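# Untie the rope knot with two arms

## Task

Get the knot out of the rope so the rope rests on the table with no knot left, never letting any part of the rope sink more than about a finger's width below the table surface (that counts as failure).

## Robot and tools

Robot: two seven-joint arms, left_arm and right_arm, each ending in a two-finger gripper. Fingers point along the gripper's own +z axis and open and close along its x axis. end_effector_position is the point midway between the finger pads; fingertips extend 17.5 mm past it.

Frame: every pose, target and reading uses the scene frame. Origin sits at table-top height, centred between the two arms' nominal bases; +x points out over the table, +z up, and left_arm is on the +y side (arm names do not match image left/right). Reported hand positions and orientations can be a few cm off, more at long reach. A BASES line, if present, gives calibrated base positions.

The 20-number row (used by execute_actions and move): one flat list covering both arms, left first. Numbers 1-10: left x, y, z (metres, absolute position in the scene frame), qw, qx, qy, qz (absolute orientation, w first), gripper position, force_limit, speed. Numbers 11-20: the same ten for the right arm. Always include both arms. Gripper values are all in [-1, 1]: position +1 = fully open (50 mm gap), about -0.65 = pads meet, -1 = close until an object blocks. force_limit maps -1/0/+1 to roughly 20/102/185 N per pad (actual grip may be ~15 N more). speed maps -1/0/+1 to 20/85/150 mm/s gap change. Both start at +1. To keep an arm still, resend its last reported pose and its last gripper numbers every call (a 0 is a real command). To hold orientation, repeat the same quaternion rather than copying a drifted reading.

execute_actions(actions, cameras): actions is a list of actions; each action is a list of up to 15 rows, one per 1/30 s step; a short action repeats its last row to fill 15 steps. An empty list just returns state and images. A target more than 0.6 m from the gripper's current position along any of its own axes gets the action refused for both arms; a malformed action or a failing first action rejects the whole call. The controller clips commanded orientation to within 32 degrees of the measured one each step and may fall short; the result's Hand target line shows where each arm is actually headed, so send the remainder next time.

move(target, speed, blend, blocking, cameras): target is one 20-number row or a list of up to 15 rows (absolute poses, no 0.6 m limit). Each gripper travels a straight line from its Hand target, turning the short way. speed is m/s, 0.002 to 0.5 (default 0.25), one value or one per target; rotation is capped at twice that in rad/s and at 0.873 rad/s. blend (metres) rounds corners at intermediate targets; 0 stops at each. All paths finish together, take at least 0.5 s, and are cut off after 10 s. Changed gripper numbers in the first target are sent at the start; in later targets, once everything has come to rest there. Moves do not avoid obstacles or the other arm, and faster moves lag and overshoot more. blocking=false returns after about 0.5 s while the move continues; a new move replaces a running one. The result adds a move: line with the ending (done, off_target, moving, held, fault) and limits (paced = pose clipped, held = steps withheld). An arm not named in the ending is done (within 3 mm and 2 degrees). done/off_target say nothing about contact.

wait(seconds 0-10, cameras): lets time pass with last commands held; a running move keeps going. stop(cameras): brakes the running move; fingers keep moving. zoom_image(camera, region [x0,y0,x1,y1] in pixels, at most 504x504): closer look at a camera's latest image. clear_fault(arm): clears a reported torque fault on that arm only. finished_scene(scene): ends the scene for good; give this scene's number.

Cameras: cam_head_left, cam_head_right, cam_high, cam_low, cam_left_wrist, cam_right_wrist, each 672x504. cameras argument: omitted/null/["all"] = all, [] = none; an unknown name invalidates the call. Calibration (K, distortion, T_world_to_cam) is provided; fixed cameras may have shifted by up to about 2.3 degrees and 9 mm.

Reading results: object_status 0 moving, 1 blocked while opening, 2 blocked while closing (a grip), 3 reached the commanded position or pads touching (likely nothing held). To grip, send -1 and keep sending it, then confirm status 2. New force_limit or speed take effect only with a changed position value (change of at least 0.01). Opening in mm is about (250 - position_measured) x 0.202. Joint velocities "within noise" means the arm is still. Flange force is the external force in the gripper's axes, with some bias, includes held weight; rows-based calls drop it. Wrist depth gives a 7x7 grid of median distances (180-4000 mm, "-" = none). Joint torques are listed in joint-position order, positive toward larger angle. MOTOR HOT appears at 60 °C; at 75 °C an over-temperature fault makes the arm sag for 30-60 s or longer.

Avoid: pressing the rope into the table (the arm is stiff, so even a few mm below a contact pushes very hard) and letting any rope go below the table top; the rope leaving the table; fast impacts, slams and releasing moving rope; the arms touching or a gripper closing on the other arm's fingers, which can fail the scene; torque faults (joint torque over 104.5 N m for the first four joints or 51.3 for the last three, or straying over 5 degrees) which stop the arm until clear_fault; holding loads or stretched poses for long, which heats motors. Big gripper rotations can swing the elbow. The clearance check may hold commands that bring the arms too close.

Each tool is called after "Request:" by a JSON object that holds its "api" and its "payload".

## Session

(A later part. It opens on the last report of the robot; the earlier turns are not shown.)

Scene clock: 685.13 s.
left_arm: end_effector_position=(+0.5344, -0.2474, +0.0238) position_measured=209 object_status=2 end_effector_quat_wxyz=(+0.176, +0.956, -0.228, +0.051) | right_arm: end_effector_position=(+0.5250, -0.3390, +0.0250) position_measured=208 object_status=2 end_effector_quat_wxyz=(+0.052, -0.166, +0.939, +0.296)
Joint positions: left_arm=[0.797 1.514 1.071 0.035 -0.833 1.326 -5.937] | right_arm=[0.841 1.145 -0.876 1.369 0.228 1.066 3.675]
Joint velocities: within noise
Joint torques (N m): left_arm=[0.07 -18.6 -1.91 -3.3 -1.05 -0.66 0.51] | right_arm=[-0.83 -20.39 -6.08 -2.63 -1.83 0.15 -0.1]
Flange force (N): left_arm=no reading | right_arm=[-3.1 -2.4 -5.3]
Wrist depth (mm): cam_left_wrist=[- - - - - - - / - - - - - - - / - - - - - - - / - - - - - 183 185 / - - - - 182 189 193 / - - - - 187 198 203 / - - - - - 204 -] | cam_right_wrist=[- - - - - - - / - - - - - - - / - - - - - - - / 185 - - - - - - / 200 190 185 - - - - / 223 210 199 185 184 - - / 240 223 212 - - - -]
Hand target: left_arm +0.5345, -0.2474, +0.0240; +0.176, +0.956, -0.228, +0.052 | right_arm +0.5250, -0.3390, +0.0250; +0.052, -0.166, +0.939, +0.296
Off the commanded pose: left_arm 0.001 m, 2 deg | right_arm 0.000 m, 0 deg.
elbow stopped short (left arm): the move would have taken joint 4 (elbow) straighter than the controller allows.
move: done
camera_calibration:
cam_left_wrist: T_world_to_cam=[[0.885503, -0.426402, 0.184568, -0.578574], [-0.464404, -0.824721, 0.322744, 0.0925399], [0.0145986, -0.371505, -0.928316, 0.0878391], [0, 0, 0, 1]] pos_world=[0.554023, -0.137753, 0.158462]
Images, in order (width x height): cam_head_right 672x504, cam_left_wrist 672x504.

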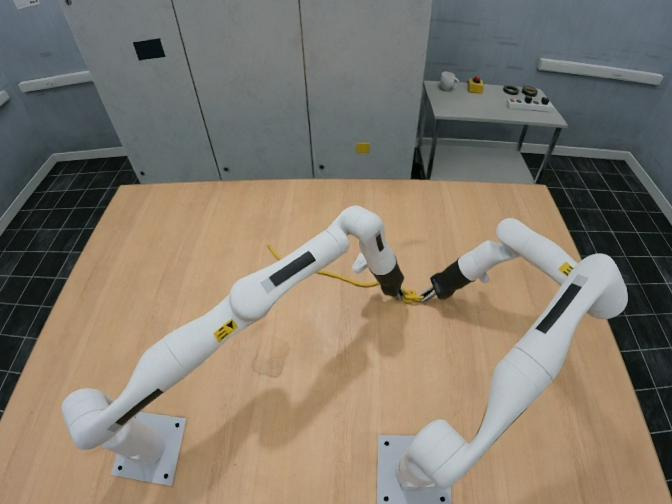

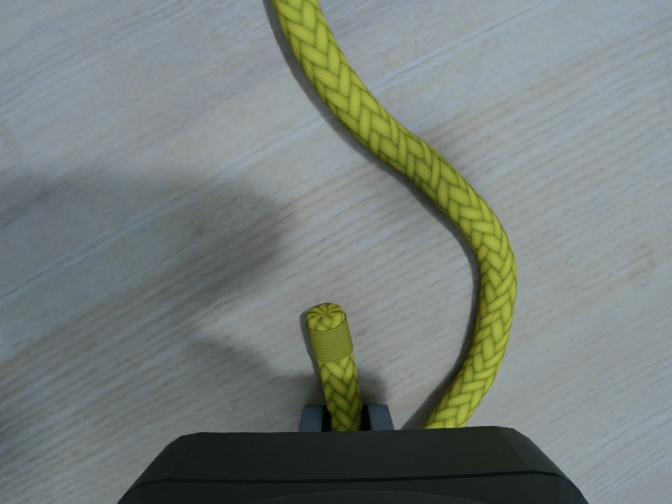

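Request:
{"api": "move", "payload": {"target": [0.5344,-0.2474,0.024,0.176,0.956,-0.228,0.051,-1,-0.8,-0.5,0.528,-0.308,0.025,0.0522,-0.1656,0.9392,0.2961,-1,-0.8,-0.5], "speed": 0.03, "cameras": ["cam_head_right"]}}

Request:
{"api": "zoom_image", "payload": {"camera": "cam_head_right", "region": [370, 260, 450, 330]}}

Request:
{"api": "wait", "payload": {"seconds": 0, "cameras": ["cam_high","cam_head_left"]}}

Request:
{"api": "zoom_image", "payload": {"camera": "cam_high", "region": [300, 340, 380, 410]}}

Scene clock: 696.87 s.
left_arm: end_effector_position=(+0.5343, -0.2473, +0.0240) position_measured=209 object_status=2 end_effector_quat_wxyz=(+0.176, +0.956, -0.228, +0.051) | right_arm: end_effector_position=(+0.5280, -0.3081, +0.0250) position_measured=208 object_status=2 end_effector_quat_wxyz=(+0.052, -0.166, +0.939, +0.296)
Joint positions: left_arm=[0.797 1.514 1.071 0.035 -0.832 1.326 -5.937] | right_arm=[0.803 1.131 -0.879 1.417 0.222 1.008 3.631]
Joint velocities: within noise
Joint torques (N m): left_arm=[0.77 -20.33 -1.32 -3.02 -0.71 0.41 0.55] | right_arm=[-0.93 -19.87 -6.42 -2.14 -1.96 -0.19 -0.15]
Flange force (N): left_arm=no reading | right_arm=[-4.7 -3.9 -6.4]
Wrist depth (mm): cam_left_wrist=[- - - - - - - / - - - - - - - / - - - - - - - / - - - - - 183 185 / - - - - 183 188 194 / - - - - 189 199 204 / - - - - - - -] | cam_right_wrist=[- - - - - - - / - - - - - - - / - - - - - - - / 185 - - - - - - / 201 190 185 - - - - / 223 210 199 185 184 - - / 240 214 212 - - - -]
Hand target: left_arm +0.5343, -0.2473, +0.0240; +0.176, +0.956, -0.228, +0.051 | right_arm +0.5280, -0.3080, +0.0250; +0.052, -0.166, +0.939, +0.296
Off the commanded pose: left_arm 0.000 m, 0 deg | right_arm 0.000 m, 0 deg.
elbow stopped short (left arm): the move would have taken joint 4 (elbow) straighter than the controller allows.
move: done
Images, in order (width x height): cam_head_right 672x504.

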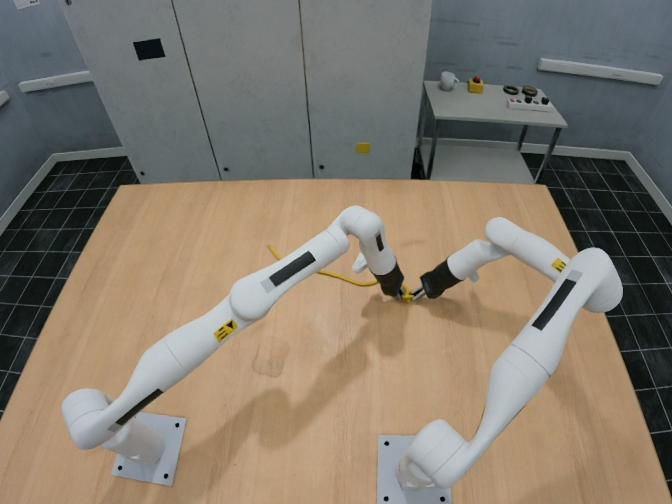

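Scaled by 6.300 from the camera's 672x504 image, which has a finer 960x720 frame.

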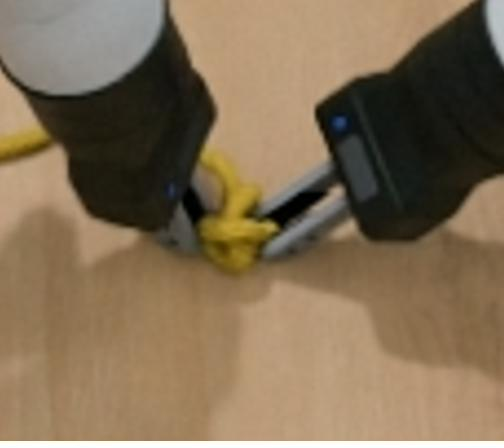

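Scene clock: 696.87 s.
left_arm: end_effector_position=(+0.5343, -0.2473, +0.0240) position_measured=209 object_status=2 end_effector_quat_wxyz=(+0.176, +0.956, -0.228, +0.051) | right_arm: end_effector_position=(+0.5280, -0.3081, +0.0250) position_measured=208 object_status=2 end_effector_quat_wxyz=(+0.052, -0.166, +0.939, +0.296)
Joint positions: left_arm=[0.797 1.514 1.071 0.035 -0.832 1.326 -5.937] | right_arm=[0.803 1.131 -0.879 1.417 0.222 1.008 3.631]
Joint velocities: within noise
Joint torques (N m): left_arm=[0.77 -20.33 -1.32 -3.02 -0.71 0.41 0.55] | right_arm=[-0.93 -19.87 -6.42 -2.14 -1.96 -0.19 -0.15]
Flange force (N): left_arm=no reading | right_arm=[-4.7 -3.9 -6.4]
Wrist depth (mm): cam_left_wrist=[- - - - - - - / - - - - - - - / - - - - - - - / - - - - - 183 185 / - - - - 183 188 194 / - - - - 189 199 204 / - - - - - - -] | cam_right_wrist=[- - - - - - - / - - - - - - - / - - - - - - - / 185 - - - - - - / 201 190 185 - - - - / 223 210 199 185 184 - - / 240 214 212 - - - -]
Hand target: left_arm +0.5343, -0.2473, +0.0240; +0.176, +0.956, -0.228, +0.051 | right_arm +0.5280, -0.3080, +0.0250; +0.052, -0.166, +0.939, +0.296
Tool commands: left_gripper/position=-1.0 left_gripper/force_limit=-0.8 left_gripper/speed=-0.5 right_gripper/position=-1.0 right_gripper/force_limit=-0.8 right_gripper/speed=-0.5
Off the commanded pose: left_arm 0.000 m, 0 deg | right_arm 0.000 m, 0 deg.
Images, in order (width x height): cam_head_left 672x504, cam_high 672x504.

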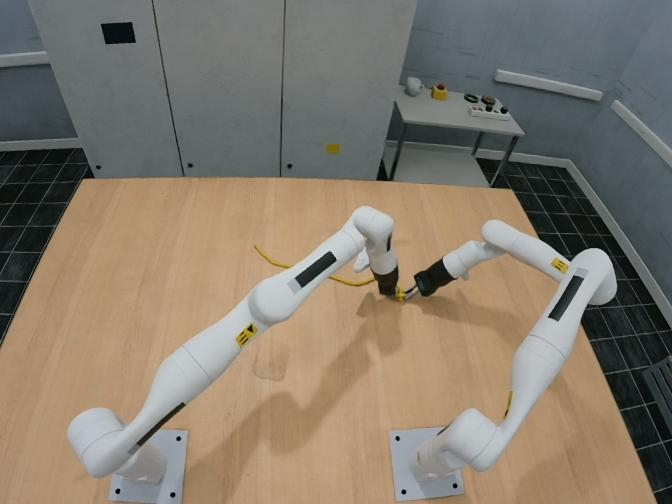

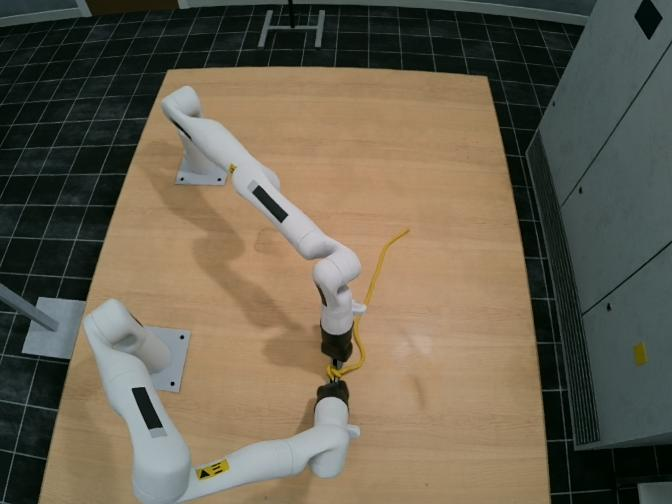

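Scaled by 6.300 from the camera's 672x504 image, which has a finer 960x720 frame.

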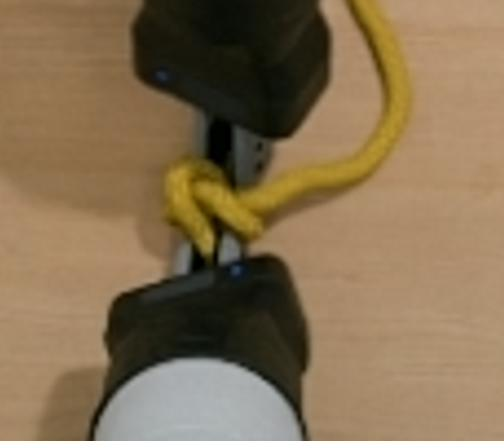

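Request:
{"api": "move", "payload": {"target": [[0.5344,-0.2474,0.024,0.176,0.956,-0.228,0.051,0.2,-0.8,-0.5,0.528,-0.308,0.025,0.0522,-0.1656,0.9392,0.2961,0.3,-0.8,-0.5],[0.5344,-0.22,0.1,0.176,0.956,-0.228,0.051,0,-0.8,-0.5,0.525,-0.35,0.10,0.0522,-0.1656,0.9392,0.2961,0.3,-0.8,-0.5],[0.53,-0.09,0.15,0.176,0.956,-0.228,0.051,0,-0.8,-0.5,0.58,-0.28,0.12,0,0.7071,0.7071,0,0,-0.8,-0.5]], "speed": 0.2, "cameras": ["cam_right_wrist"]}}

Request:
{"api": "zoom_image", "payload": {"camera": "cam_right_wrist", "region": [250, 200, 500, 400]}}

Scene clock: 714.90 s.
left_arm: end_effector_position=(+0.5300, -0.0900, +0.1500) position_measured=152 object_status=3 end_effector_quat_wxyz=(+0.176, +0.956, -0.228, +0.051) | right_arm: end_effector_position=(+0.5800, -0.2800, +0.1200) position_measured=152 object_status=3 end_effector_quat_wxyz=(+0.000, +0.707, +0.707, +0.000)
Joint positions: left_arm=[0.237 1.093 1.125 1.036 -0.787 1.135 -5.648] | right_arm=[0.004 0.732 -0.097 1.325 0.073 1.088 1.5]
Joint velocities: within noise
Joint torques (N m): left_arm=[1.61 -25.07 7.05 -6.55 0.31 -1.06 0.55] | right_arm=[-0.81 -20.98 0.92 -6.79 -0.12 -0.11 -0.11]
Flange force (N): left_arm=[-2.6 -4.1 -2.5] | right_arm=[-1.8 4.1 -3.9]
Wrist depth (mm): cam_left_wrist=[253 258 265 271 280 288 296 / 260 268 275 283 290 299 307 / 270 277 285 293 302 312 321 / 280 287 297 306 315 325 337 / 292 299 309 319 326 340 352 / 304 312 322 332 342 354 370 / 312 320 - 345 - 368 383] | cam_right_wrist=[284 282 281 281 281 281 280 / 284 283 282 282 282 280 280 / 284 283 283 282 281 282 280 / 284 284 283 262 282 281 280 / 285 284 283 282 282 282 280 / 285 284 284 283 282 282 281 / 286 285 - - - 282 281]
Hand target: left_arm +0.5300, -0.0900, +0.1500; +0.176, +0.956, -0.228, +0.051 | right_arm +0.5800, -0.2800, +0.1200; +0.000, +0.707, +0.707, +0.000
Off the commanded pose: left_arm 0.000 m, 0 deg | right_arm 0.000 m, 0 deg.
elbow stopped short (left arm): the move would have taken joint 4 (elbow) straighter than the controller allows.
move: done
camera_calibration:
cam_right_wrist: T_world_to_cam=[[-0.0311934, 0.99945, -0.0112559, 0.298367], [0.999198, 0.0314646, 0.0247821, -0.518369], [0.0251226, -0.0104739, -0.99963, 0.273004], [0, 0, 0, 1]] pos_world=[0.520402, -0.279033, 0.289108]
Images, in order (width x height): cam_right_wrist 672x504.

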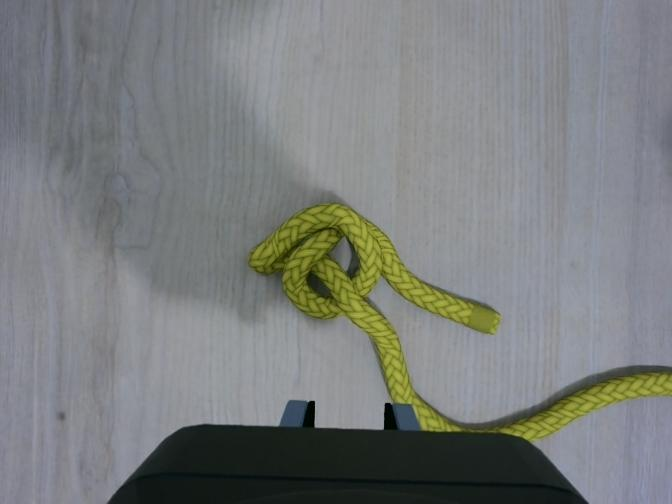

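Scaled by 2.016.

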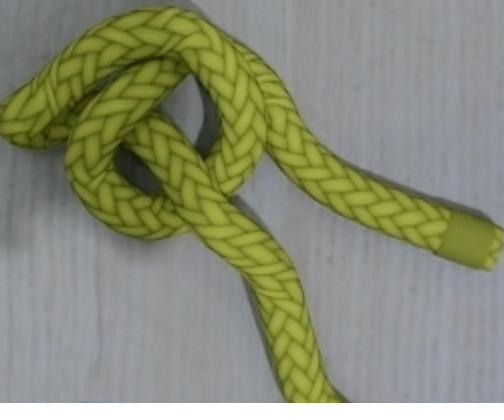

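Request:
{"api": "move", "payload": {"target": [[0.53,-0.09,0.15,0.176,0.956,-0.228,0.051,0,-0.8,-0.5,0.5484,-0.2963,0.06,0,0.3827,0.9239,0,-0.12,-0.8,-0.5],[0.53,-0.09,0.15,0.176,0.956,-0.228,0.051,0,-0.8,-0.5,0.5484,-0.2963,0.033,0,0.3827,0.9239,0,-0.12,-0.8,-0.5]], "speed": [0.15,0.04], "cameras": ["cam_right_wrist","cam_head_right","cam_high"]}}

Request:
{"api": "zoom_image", "payload": {"camera": "cam_high", "region": [300, 340, 380, 410]}}

Request:
{"api": "zoom_image", "payload": {"camera": "cam_head_right", "region": [380, 260, 450, 320]}}

Scene clock: 744.00 s.
left_arm: end_effector_position=(+0.5300, -0.0900, +0.1500) position_measured=152 object_status=3 end_effector_quat_wxyz=(+0.176, +0.956, -0.228, +0.051) | right_arm: end_effector_position=(+0.5485, -0.2963, +0.0333) position_measured=171 object_status=3 end_effector_quat_wxyz=(+0.000, +0.383, +0.924, +0.000)
Joint positions: left_arm=[0.237 1.093 1.125 1.036 -0.787 1.135 -5.648] | right_arm=[0.145 0.807 -0.278 1.53 0.269 0.842 2.157]
Joint velocities: within noise
Joint torques (N m): left_arm=[1.57 -25.2 6.97 -6.51 0.31 -1.03 0.55] | right_arm=[-3.94 25 2.08 10.45 -0.02 -4.37 -0.36]
Flange force (N): left_arm=[-2.2 -4.1 -2.3] | right_arm=[-3.8 -7.8 -97.5]
Wrist depth (mm): cam_left_wrist=[252 258 264 272 279 288 296 / 261 267 274 283 290 300 307 / 270 277 285 294 302 312 321 / 280 288 297 305 314 326 337 / 292 299 309 318 327 340 353 / 303 312 320 332 343 353 370 / 312 320 - 344 - 369 383] | cam_right_wrist=[199 199 199 198 197 197 196 / 200 199 199 198 198 197 197 / 201 200 199 199 199 198 197 / 201 200 200 200 199 199 198 / 201 201 201 200 199 199 199 / 202 202 201 200 - 200 199 / 202 202 201 - - 200 199]
Hand target: left_arm +0.5300, -0.0900, +0.1500; +0.176, +0.956, -0.228, +0.051 | right_arm +0.5484, -0.2963, +0.0330; +0.000, +0.383, +0.924, +0.000
Off the commanded pose: left_arm 0.000 m, 0 deg | right_arm 0.000 m, 0 deg.
move: done
camera_calibration:
cam_right_wrist: T_world_to_cam=[[-0.728695, 0.68474, -0.011606, 0.60206], [0.684361, 0.728715, 0.0250055, -0.104952], [0.0255797, 0.0102788, -0.99962, 0.192768], [0, 0, 0, 1]] pos_world=[0.505612, -0.337756, 0.202306]
Images, in order (width x height): cam_head_right 672x504, cam_high 672x504, cam_right_wrist 672x504.

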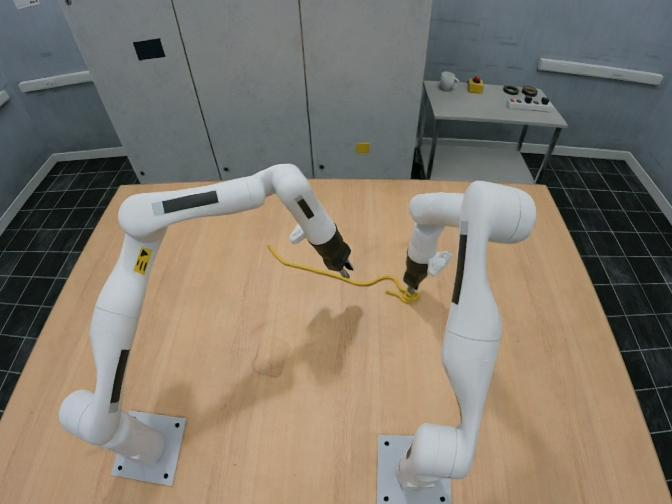

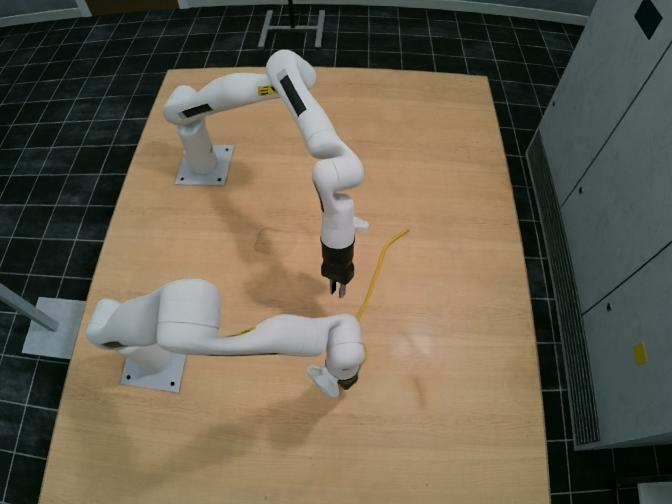

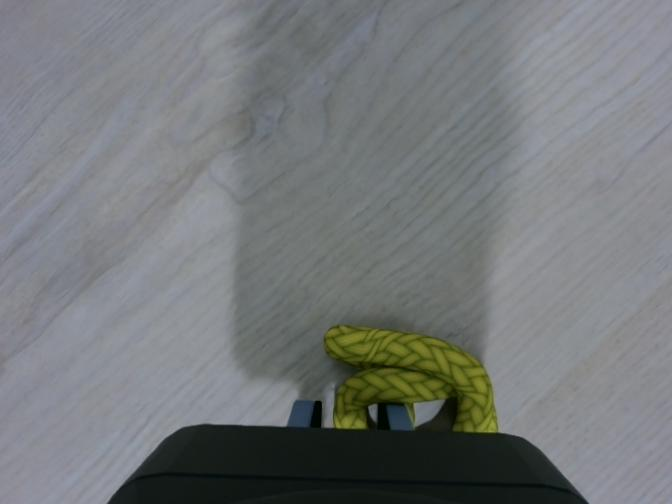

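Scaled by 6.300 from the camera's 672x504 image, which has a finer 960x720 frame.

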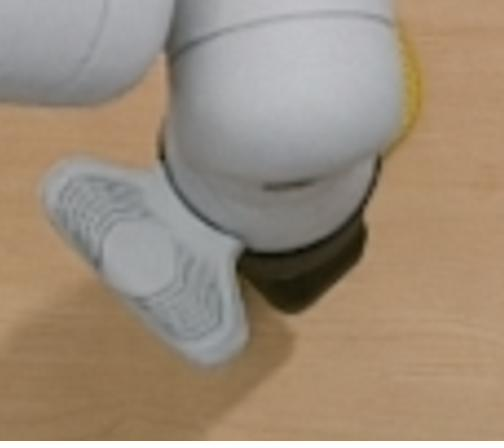

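Scaled by 7.200 from the camera's 672x504 image, which has a finer 960x720 frame.

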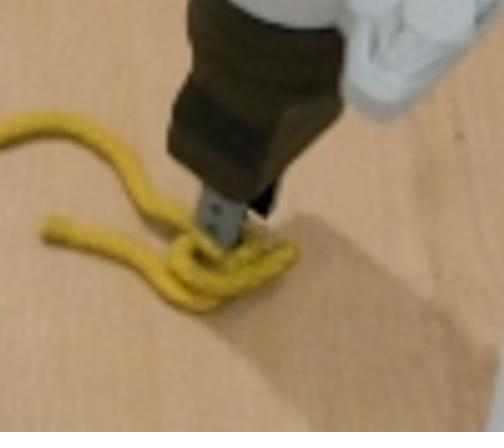

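Request:
{"api": "move", "payload": {"target": [[0.53,-0.09,0.15,0.176,0.956,-0.228,0.051,0,-0.8,-0.5,0.5484,-0.2963,0.0335,0,0.3827,0.9239,0,-1,-0.6,-0.5],[0.53,-0.09,0.15,0.176,0.956,-0.228,0.051,0,-0.8,-0.5,0.555,-0.305,0.055,0,0.3827,0.9239,0,-1,-0.6,-0.5]], "speed": 0.04, "cameras": ["cam_right_wrist","cam_head_right"]}}

Request:
{"api": "zoom_image", "payload": {"camera": "cam_head_right", "region": [380, 260, 450, 320]}}

Scene clock: 753.77 s.
left_arm: end_effector_position=(+0.5300, -0.0900, +0.1500) position_measured=152 object_status=3 end_effector_quat_wxyz=(+0.176, +0.956, -0.228, +0.051) | right_arm: end_effector_position=(+0.5550, -0.3050, +0.0550) position_measured=251 object_status=3 end_effector_quat_wxyz=(+0.000, +0.383, +0.924, +0.000)
Joint positions: left_arm=[0.237 1.093 1.125 1.036 -0.787 1.135 -5.648] | right_arm=[0.164 0.786 -0.287 1.486 0.257 0.907 2.185]
Joint velocities: within noise
Joint torques (N m): left_arm=[1.62 -25.07 7 -6.57 0.31 -1 0.55] | right_arm=[-0.87 -20.41 -0.28 -5.52 -0.08 0.18 -0.2]
Flange force (N): left_arm=[-2.9 -4.2 -2.4] | right_arm=[-4.3 0.9 -3.7]
Wrist depth (mm): cam_left_wrist=[252 257 265 271 280 288 297 / 260 267 275 282 290 300 307 / 270 277 286 293 302 312 321 / 280 288 296 305 314 326 337 / 291 300 308 318 327 340 352 / 304 312 322 331 340 356 370 / 313 321 - 340 - 369 384] | cam_right_wrist=[216 217 216 216 216 216 215 / 217 217 217 216 216 216 215 / 217 217 217 217 216 216 216 / 218 218 217 217 217 217 216 / 219 218 219 218 218 217 217 / 219 219 218 218 218 218 217 / 219 219 219 - 218 218 217]
Hand target: left_arm +0.5300, -0.0900, +0.1500; +0.176, +0.956, -0.228, +0.051 | right_arm +0.5550, -0.3050, +0.0550; +0.000, +0.383, +0.924, +0.000
Off the commanded pose: left_arm 0.000 m, 0 deg | right_arm 0.000 m, 0 deg.
move: done
camera_calibration:
cam_right_wrist: T_world_to_cam=[[-0.728799, 0.684634, -0.0113177, 0.612959], [0.684264, 0.728815, 0.024729, -0.103458], [0.0251788, 0.0102782, -0.99963, 0.214591], [0, 0, 0, 1]] pos_world=[0.512113, -0.346456, 0.224008]
Images, in order (width x height): cam_head_right 672x504, cam_right_wrist 672x504.

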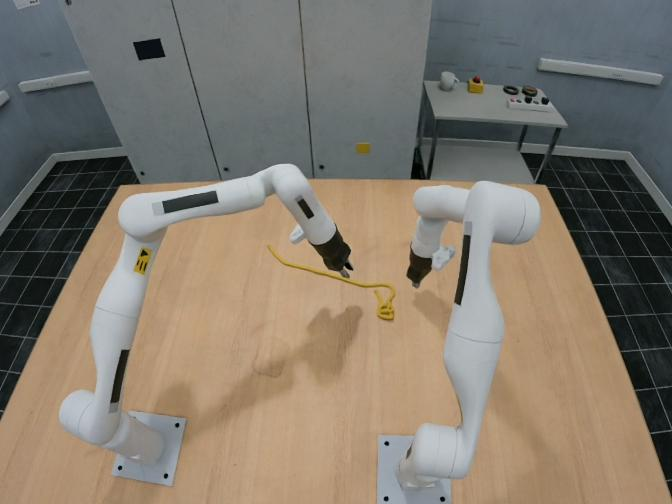

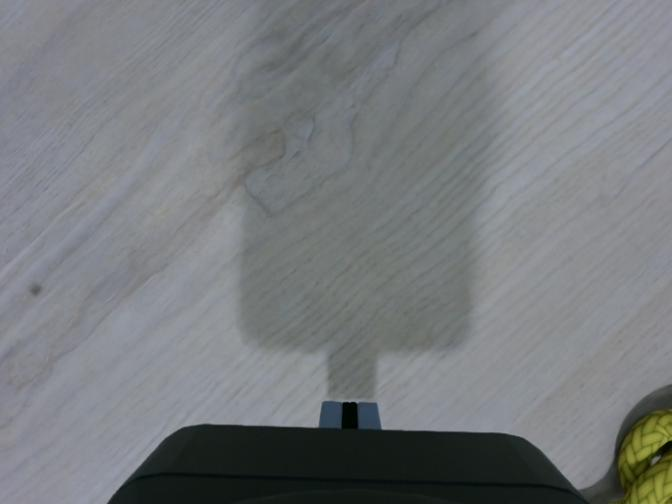

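Scaled by 7.200 from the camera's 672x504 image, which has a finer 960x720 frame.

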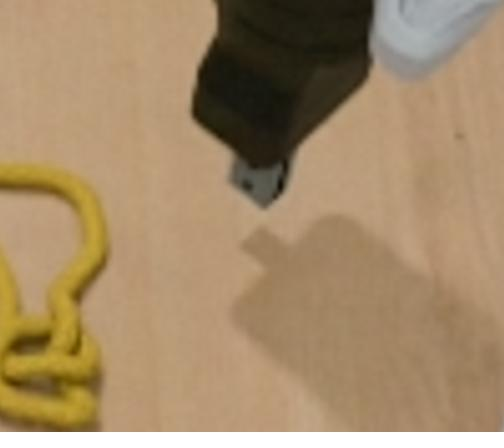

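Request:
{"api": "zoom_image", "payload": {"camera": "cam_head_right", "region": [360, 275, 410, 325]}}

Request:
{"api": "move", "payload": {"target": [[0.53,-0.06,0.18,0.176,0.956,-0.228,0.051,0,-0.8,-0.5,0.56,-0.24,0.13,0,0.7071,0.7071,0,0,-0.8,-0.5]], "cameras": ["cam_right_wrist"]}}

Request:
{"api": "zoom_image", "payload": {"camera": "cam_right_wrist", "region": [250, 200, 500, 420]}}

Scaled by 10.080 from the camera's 672x504 image, which has a finer 960x720 frame.

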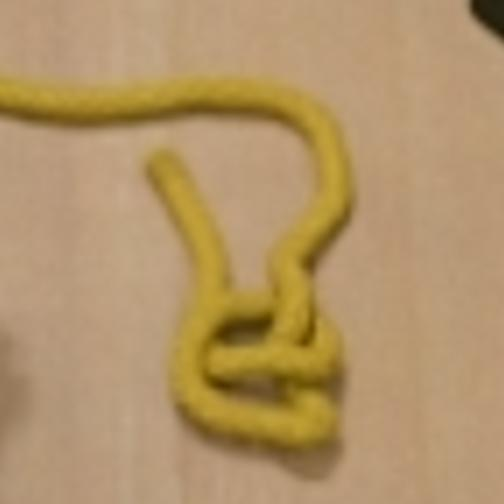

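Scene clock: 762.87 s.
left_arm: end_effector_position=(+0.5300, -0.0600, +0.1800) position_measured=152 object_status=3 end_effector_quat_wxyz=(+0.176, +0.956, -0.228, +0.051) | right_arm: end_effector_position=(+0.5600, -0.2400, +0.1300) position_measured=152 object_status=3 end_effector_quat_wxyz=(+0.000, +0.707, +0.707, +0.000)
Joint positions: left_arm=[0.165 1.035 1.159 1.086 -0.758 1.166 -5.662] | right_arm=[-0.064 0.679 -0.105 1.394 0.075 1.072 1.421]
Joint velocities: within noise
Joint torques (N m): left_arm=[1.58 -24.06 7.01 -6.79 0.34 -1.01 0.6] | right_arm=[-0.6 -20.03 0.9 -6.74 -0.12 -0.1 0.03]
Flange force (N): left_arm=[-2.9 -4.3 -2.3] | right_arm=[-0.8 3.7 -4.0]
Wrist depth (mm): cam_left_wrist=[279 286 294 302 310 318 328 / 287 297 304 313 322 332 340 / 299 307 316 325 334 344 356 / 310 320 329 339 347 359 371 / 324 332 342 353 361 376 389 / 335 345 357 367 374 394 409 / 344 355 - 375 - 409 425] | cam_right_wrist=[293 293 292 291 291 290 289 / 294 294 292 291 290 291 290 / 294 294 293 292 277 290 289 / 294 294 293 292 283 291 291 / 295 294 294 293 293 292 291 / 295 295 294 293 292 291 291 / 296 - - - - 293 282]
Hand target: left_arm +0.5300, -0.0600, +0.1800; +0.176, +0.956, -0.228, +0.051 | right_arm +0.5600, -0.2400, +0.1300; +0.000, +0.707, +0.707, +0.000
Off the commanded pose: left_arm 0.000 m, 0 deg | right_arm 0.000 m, 0 deg.
move: done
camera_calibration:
cam_right_wrist: T_world_to_cam=[[-0.0312933, 0.999447, -0.0112581, 0.257928], [0.999194, 0.0315645, 0.0247801, -0.499865], [0.0251218, -0.0104735, -0.99963, 0.283922], [0, 0, 0, 1]] pos_world=[0.500401, -0.239033, 0.299108]
Images, in order (width x height): cam_right_wrist 672x504.

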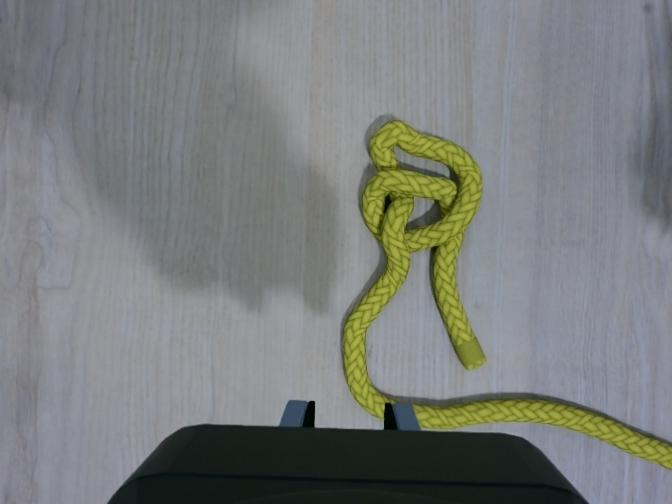

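Scaled by 2.016.

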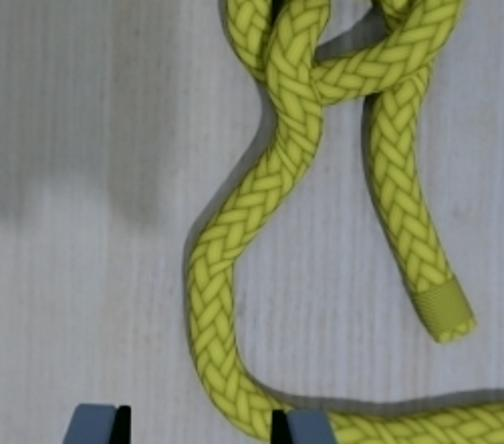

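Request:
{"api": "zoom_image", "payload": {"camera": "cam_right_wrist", "region": [345, 110, 505, 260]}}

Scaled by 3.150.

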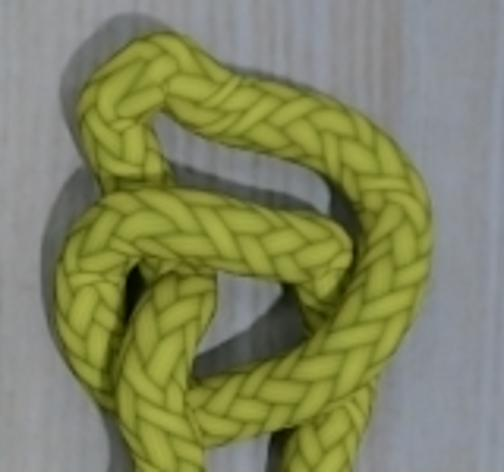

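Request:
{"api": "move", "payload": {"target": [[0.53,-0.06,0.18,0.176,0.956,-0.228,0.051,0,-0.8,-0.5,0.4777,-0.2006,0.07,0,0.0654,0.9979,0,-0.12,-0.6,-0.5],[0.53,-0.06,0.18,0.176,0.956,-0.228,0.051,0,-0.8,-0.5,0.4777,-0.2006,0.025,0,0.0654,0.9979,0,-0.12,-0.6,-0.5]], "speed": [0.15,0.04], "cameras": ["cam_right_wrist","cam_head_right"]}}

Request:
{"api": "zoom_image", "payload": {"camera": "cam_head_right", "region": [360, 275, 410, 325]}}

Scene clock: 801.43 s.
left_arm: end_effector_position=(+0.5300, -0.0600, +0.1800) position_measured=152 object_status=3 end_effector_quat_wxyz=(+0.176, +0.956, -0.228, +0.051) | right_arm: end_effector_position=(+0.4779, -0.2006, +0.0253) position_measured=171 object_status=3 end_effector_quat_wxyz=(+0.000, +0.065, +0.998, +0.000)
Joint positions: left_arm=[0.165 1.035 1.159 1.086 -0.758 1.166 -5.662] | right_arm=[0.055 0.736 -0.427 1.783 0.437 0.717 2.433]
Joint velocities: within noise
Joint torques (N m): left_arm=[1.61 -24.13 7.03 -6.82 0.33 -1.02 0.53] | right_arm=[-1.82 32.7 6.48 11.39 0.41 -4.05 -0.03]
Flange force (N): left_arm=[-3.1 -4.3 -2.2] | right_arm=[6.5 -6.2 -123.8]
Wrist depth (mm): cam_left_wrist=[280 286 294 302 310 320 328 / 287 296 305 314 322 331 340 / 299 307 317 325 334 344 355 / 311 320 329 338 347 359 372 / 323 331 342 352 361 376 390 / 334 344 357 368 377 393 408 / 344 355 - 375 - 408 424] | cam_right_wrist=[192 191 191 191 190 189 189 / 193 192 192 191 191 190 189 / 193 193 192 191 191 190 190 / 193 193 193 192 191 191 191 / 186 193 193 192 192 192 191 / 187 194 - 184 192 192 191 / 195 194 - - 193 192 192]
Hand target: left_arm +0.5300, -0.0600, +0.1800; +0.176, +0.956, -0.228, +0.051 | right_arm +0.4777, -0.2006, +0.0250; +0.000, +0.065, +0.998, +0.000
Off the commanded pose: left_arm 0.000 m, 0 deg | right_arm 0.000 m, 0 deg.
move: done
camera_calibration:
cam_right_wrist: T_world_to_cam=[[-0.994961, 0.0995701, -0.0117593, 0.494785], [0.0992559, 0.994753, 0.0248134, 0.206809], [0.0141683, 0.0235211, -0.999623, 0.193793], [0, 0, 0, 1]] pos_world=[0.469019, -0.259548, 0.194406]
Images, in order (width x height): cam_head_right 672x504, cam_right_wrist 672x504.

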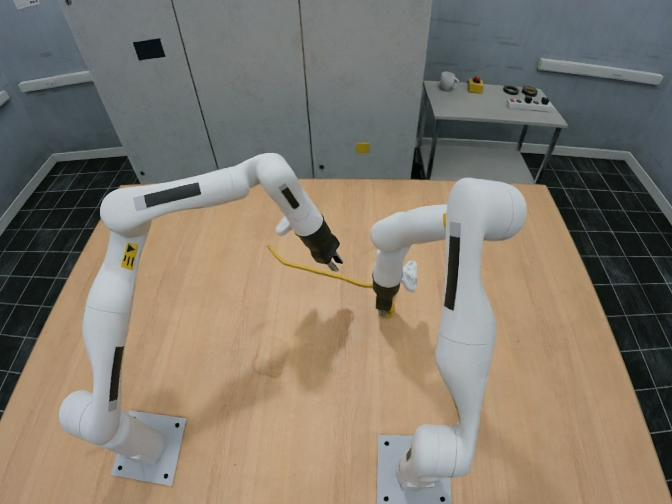

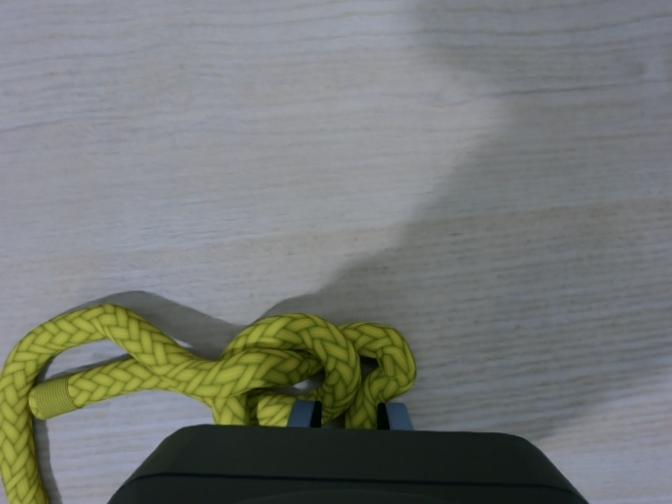

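Scaled by 10.080 from the camera's 672x504 image, which has a finer 960x720 frame.

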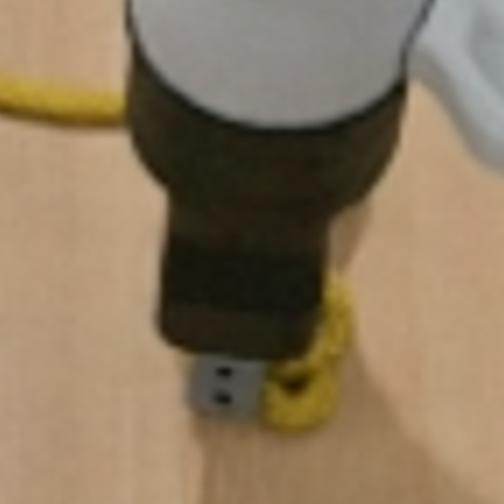

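Request:
{"api": "move", "payload": {"target": [[0.53,-0.06,0.18,0.176,0.956,-0.228,0.051,0,-0.8,-0.5,0.4777,-0.2006,0.0265,0,0.0654,0.9979,0,-0.12,-0.6,-0.5],[0.53,-0.06,0.18,0.176,0.956,-0.228,0.051,0,-0.8,-0.5,0.4777,-0.2006,0.0265,0,0.0654,0.9979,0,-1,-0.6,-0.5]], "speed": 0.02, "cameras": ["cam_right_wrist"]}}

Scene clock: 809.90 s.
left_arm: end_effector_position=(+0.5300, -0.0600, +0.1800) position_measured=152 object_status=3 end_effector_quat_wxyz=(+0.176, +0.956, -0.228, +0.051) | right_arm: end_effector_position=(+0.4777, -0.2007, +0.0265) position_measured=210 object_status=2 end_effector_quat_wxyz=(+0.000, +0.065, +0.998, +0.000)
Joint positions: left_arm=[0.165 1.035 1.159 1.086 -0.758 1.166 -5.662] | right_arm=[0.056 0.734 -0.429 1.783 0.436 0.72 2.435]
Joint velocities: within noise
Joint torques (N m): left_arm=[1.58 -24.01 7.06 -6.79 0.35 -1.01 0.56] | right_arm=[-0.82 -17.78 -0.96 -4.01 -0.08 -0.14 -0.09]
Flange force (N): left_arm=[-3.0 -4.2 -2.3] | right_arm=[-4.8 -0.9 -5.5]
Wrist depth (mm): cam_left_wrist=[280 286 293 302 310 319 328 / 287 297 304 314 321 331 340 / 298 307 316 326 334 346 356 / 310 320 329 339 347 359 373 / 323 333 342 353 361 374 389 / 335 345 356 368 378 392 410 / 345 355 - 372 - 408 426] | cam_right_wrist=[189 188 188 188 187 187 187 / 189 189 189 189 188 188 188 / 189 189 189 189 188 188 188 / 190 190 190 190 189 189 188 / 190 190 190 190 189 190 189 / 191 191 - 183 190 189 189 / - - - - 190 190 -]
Hand target: left_arm +0.5300, -0.0600, +0.1800; +0.176, +0.956, -0.228, +0.051 | right_arm +0.4777, -0.2006, +0.0265; +0.000, +0.065, +0.998, +0.000
Off the commanded pose: left_arm 0.000 m, 0 deg | right_arm 0.000 m, 0 deg.
move: done
camera_calibration:
cam_right_wrist: T_world_to_cam=[[-0.994959, 0.0996566, -0.0111705, 0.494616], [0.0993585, 0.994746, 0.0246563, 0.206871], [0.013569, 0.0234221, -0.999634, 0.195155], [0, 0, 0, 1]] pos_world=[0.46892, -0.259647, 0.195508]
Images, in order (width x height): cam_right_wrist 672x504.

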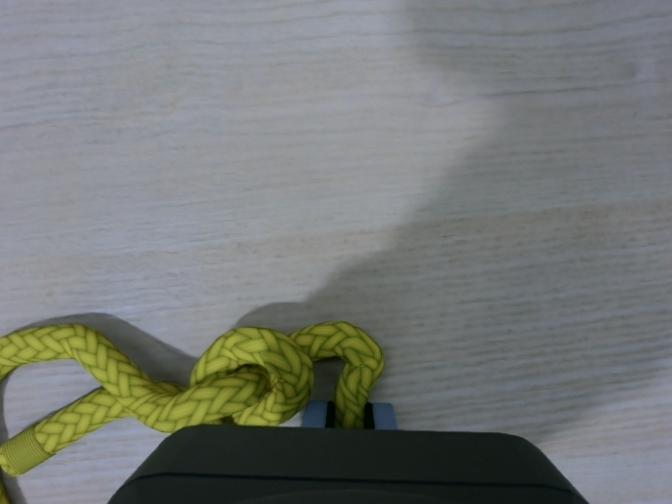

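Request:
{"api": "move", "payload": {"target": [[0.53,-0.06,0.18,0.176,0.956,-0.228,0.051,0,-0.8,-0.5,0.4777,-0.2006,0.0265,0,0.0654,0.9979,0,-0.12,-0.6,-0.5],[0.53,-0.06,0.18,0.176,0.956,-0.228,0.051,0,-0.8,-0.5,0.4777,-0.2006,0.08,0,0.0654,0.9979,0,-0.12,-0.6,-0.5],[0.53,-0.06,0.18,0.176,0.956,-0.228,0.051,0,-0.8,-0.5,0.56,-0.21,0.11,0,0.7071,0.7071,0,-0.12,-0.6,-0.5]], "speed": 0.2, "cameras": ["cam_right_wrist"]}}

Request:
{"api": "zoom_image", "payload": {"camera": "cam_right_wrist", "region": [300, 90, 520, 280]}}

Scene clock: 828.37 s.
left_arm: end_effector_position=(+0.5300, -0.0600, +0.1800) position_measured=152 object_status=3 end_effector_quat_wxyz=(+0.176, +0.956, -0.228, +0.051) | right_arm: end_effector_position=(+0.5600, -0.2100, +0.1100) position_measured=171 object_status=3 end_effector_quat_wxyz=(+0.000, +0.707, +0.707, +0.000)
Joint positions: left_arm=[0.165 1.035 1.159 1.086 -0.758 1.166 -5.662] | right_arm=[-0.123 0.708 -0.099 1.411 0.075 1.027 1.366]
Joint velocities: within noise
Joint torques (N m): left_arm=[1.62 -24.01 7.11 -6.74 0.38 -1.03 0.57] | right_arm=[-0.79 -20.27 0.92 -6.42 -0.09 -0.1 -0.05]
Flange force (N): left_arm=[-2.7 -4.2 -2.3] | right_arm=[-1.1 4.3 -4.1]
Wrist depth (mm): cam_left_wrist=[279 286 294 301 310 319 328 / 288 297 304 314 321 331 340 / 299 308 317 326 333 345 356 / 311 320 329 338 347 359 374 / 323 332 342 353 361 375 389 / 334 345 356 367 377 392 410 / 345 355 - 375 - 408 425] | cam_right_wrist=[274 273 272 272 271 270 269 / 274 273 272 271 271 271 271 / 275 273 273 272 271 270 270 / 275 274 273 256 271 271 270 / 275 275 273 264 273 272 271 / 275 275 274 273 272 272 272 / 275 275 - - 273 265 272]
Hand target: left_arm +0.5300, -0.0600, +0.1800; +0.176, +0.956, -0.228, +0.051 | right_arm +0.5600, -0.2100, +0.1100; +0.000, +0.707, +0.707, +0.000
Off the commanded pose: left_arm 0.000 m, 0 deg | right_arm 0.000 m, 0 deg.
move: done
camera_calibration:
cam_right_wrist: T_world_to_cam=[[-0.0312933, 0.999447, -0.0112581, 0.227719], [0.999194, 0.0315645, 0.0247801, -0.500317], [0.0251218, -0.0104735, -0.99963, 0.264244], [0, 0, 0, 1]] pos_world=[0.500401, -0.209033, 0.279108]
Images, in order (width x height): cam_right_wrist 672x504.

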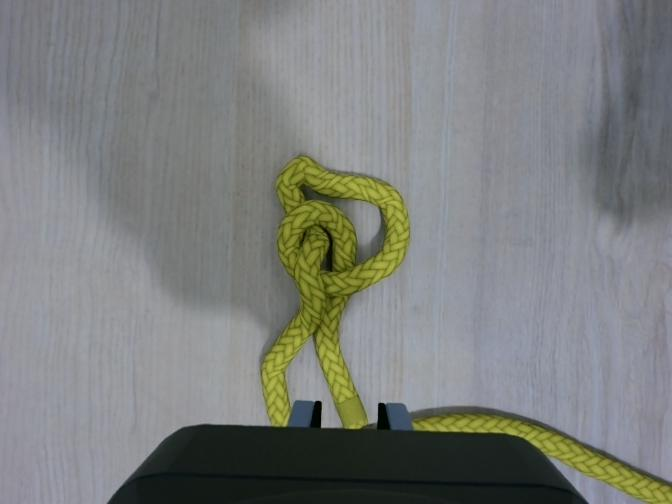

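Scaled by 2.291.

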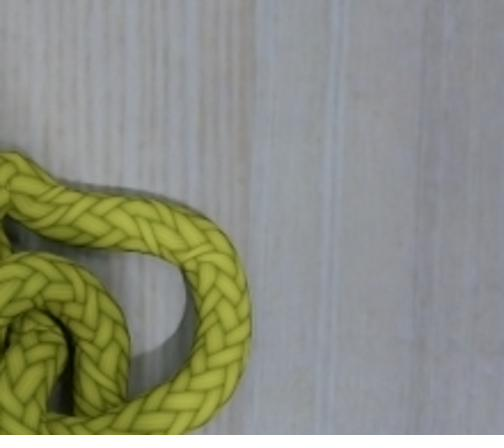

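Request:
{"api": "zoom_image", "payload": {"camera": "cam_right_wrist", "region": [265, 145, 425, 305]}}

Scaled by 3.150.

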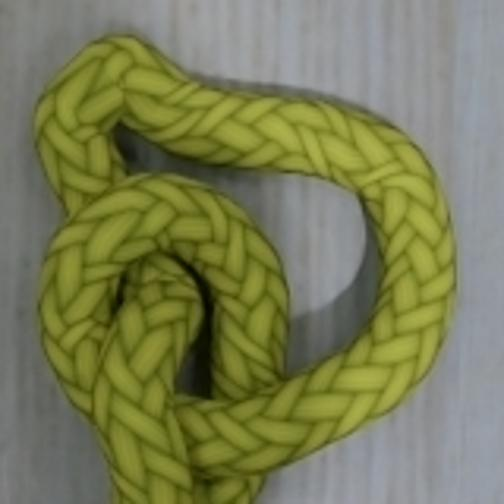

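Request:
{"api": "move", "payload": {"target": [[0.60,-0.16,0.12,0.170,0.601,-0.769,-0.133,0,-0.8,-0.5,0.48,-0.183,0.08,0.1527,0.690,0.690,0.1527,-0.1,-0.6,-0.5],[0.575,-0.207,0.075,0.170,0.601,-0.769,-0.133,0,-0.8,-0.5,0.4955,-0.183,0.03,0.1527,0.690,0.690,0.1527,-0.1,-0.6,-0.5]], "speed": 0.15}}

Request:
{"api": "zoom_image", "payload": {"camera": "cam_head_right", "region": [350, 265, 420, 325]}}

Scene clock: 876.53 s.
left_arm: end_effector_position=(+0.5743, -0.2064, +0.0750) position_measured=152 object_status=3 end_effector_quat_wxyz=(-0.142, -0.638, +0.742, -0.152) | right_arm: end_effector_position=(+0.4955, -0.1830, +0.0301) position_measured=167 object_status=3 end_effector_quat_wxyz=(+0.153, +0.690, +0.690, +0.153)
Joint positions: left_arm=[0.693 1.455 1.163 0.035 -0.838 1.403 -7.278] | right_arm=[-0.543 0.637 0.273 2.207 0.253 -0.105 0.99]
Joint velocities: within noise
Joint torques (N m): left_arm=[1.57 -31.68 0.7 -4.62 1.08 -0.69 0.72] | right_arm=[-0.81 -14.93 3.13 -2.46 -0.16 -1.61 -0.1]
Flange force (N): left_arm=no reading | right_arm=[-3.1 11.7 -1.9]
Wrist depth (mm): cam_left_wrist=[208 219 234 249 267 289 313 / 207 218 233 250 266 287 314 / 206 216 231 248 265 285 312 / 207 216 230 247 263 284 310 / 205 215 229 245 261 282 308 / 204 210 221 236 260 280 305 / - 203 - - - 280 305] | cam_right_wrist=[- - - - - - - / - - - - - - - / - - - - - - - / - - - - - - - / 186 183 - 183 183 182 - / 195 194 185 189 190 189 188 / 204 201 - - - 198 197]
Hand target: left_arm +0.5743, -0.2064, +0.0749; -0.142, -0.638, +0.742, -0.152 | right_arm +0.4955, -0.1830, +0.0300; +0.153, +0.690, +0.690, +0.153
Off the commanded pose: left_arm 0.001 m, 33 deg; orientation clipped | right_arm 0.000 m, 0 deg.
elbow stopped short (left arm): the move would have taken joint 4 (elbow) straighter than the controller allows.
move: off_target (left_arm); limits=paced
camera_calibration:
cam_left_wrist: T_world_to_cam=[[-0.158071, -0.900066, 0.406072, -0.120817], [-0.987007, 0.156026, -0.0383781, 0.657899], [-0.0288147, -0.406862, -0.913035, 0.166422], [0, 0, 0, 1]] pos_world=[0.635048, -0.143682, 0.226258]
cam_right_wrist: T_world_to_cam=[[-0.0234406, 0.999453, -0.0233222, 0.194298], [0.895448, 0.0313634, 0.44406, -0.395933], [0.444548, -0.0104748, -0.895694, -0.0247642], [0, 0, 0, 1]] pos_world=[0.370101, -0.182033, 0.158168]

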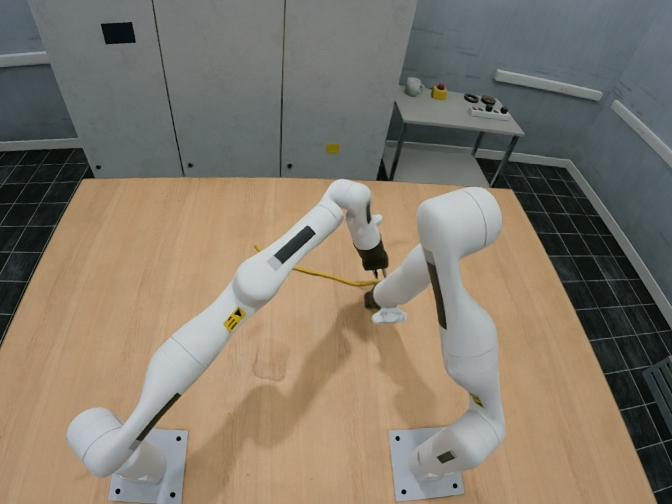

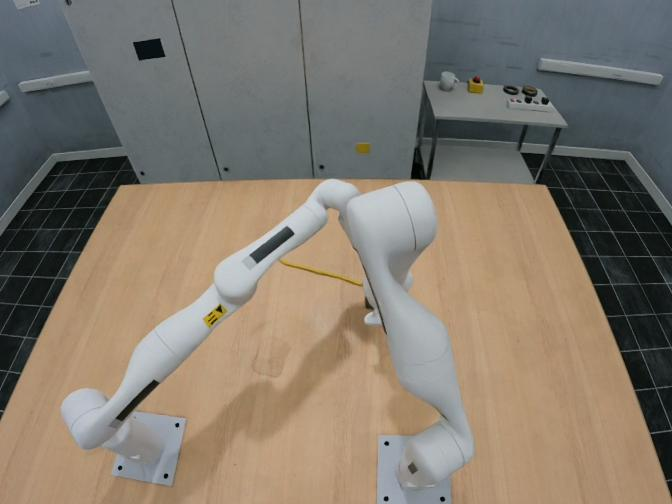

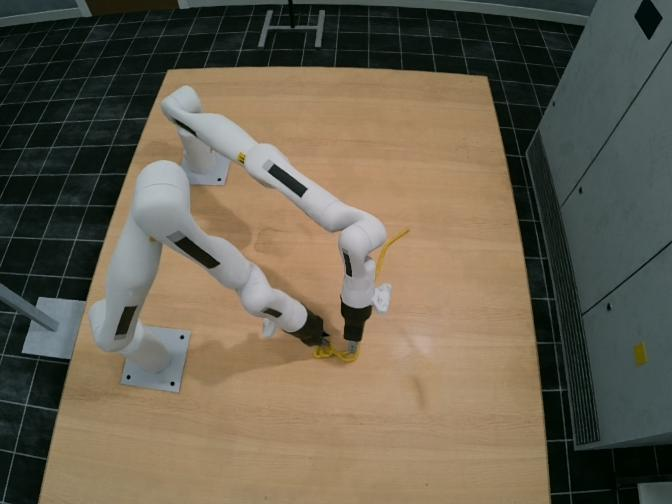

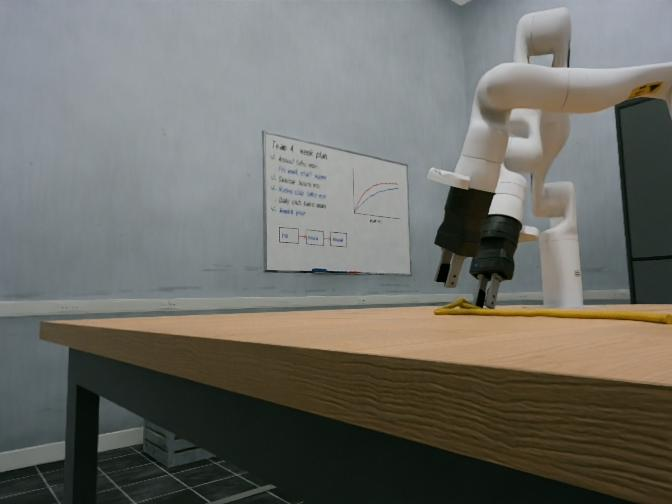

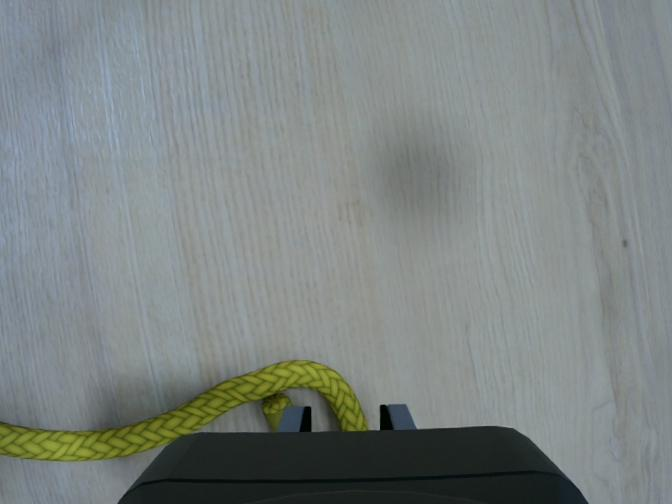

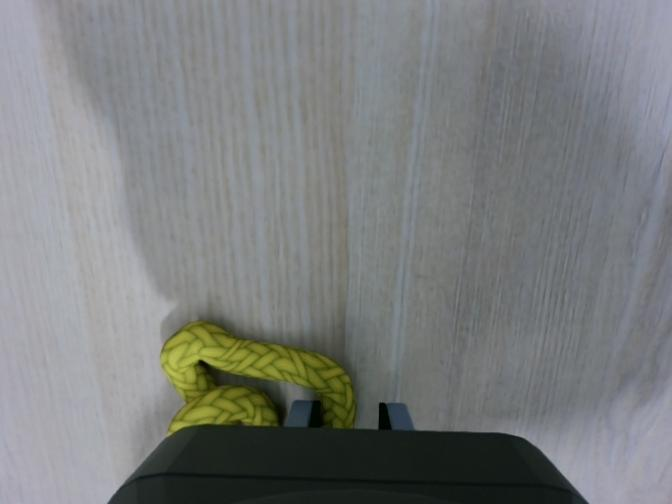

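Scaled by 7.200 from the camera's 672x504 image, which has a finer 960x720 frame.

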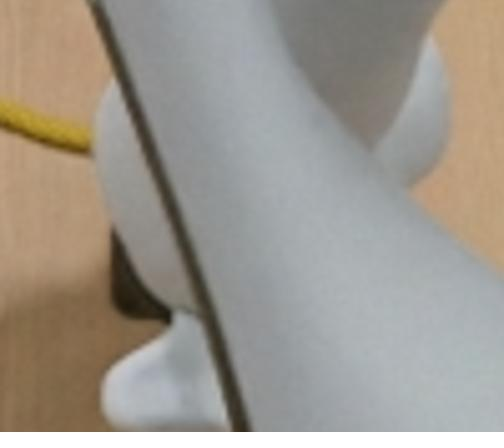

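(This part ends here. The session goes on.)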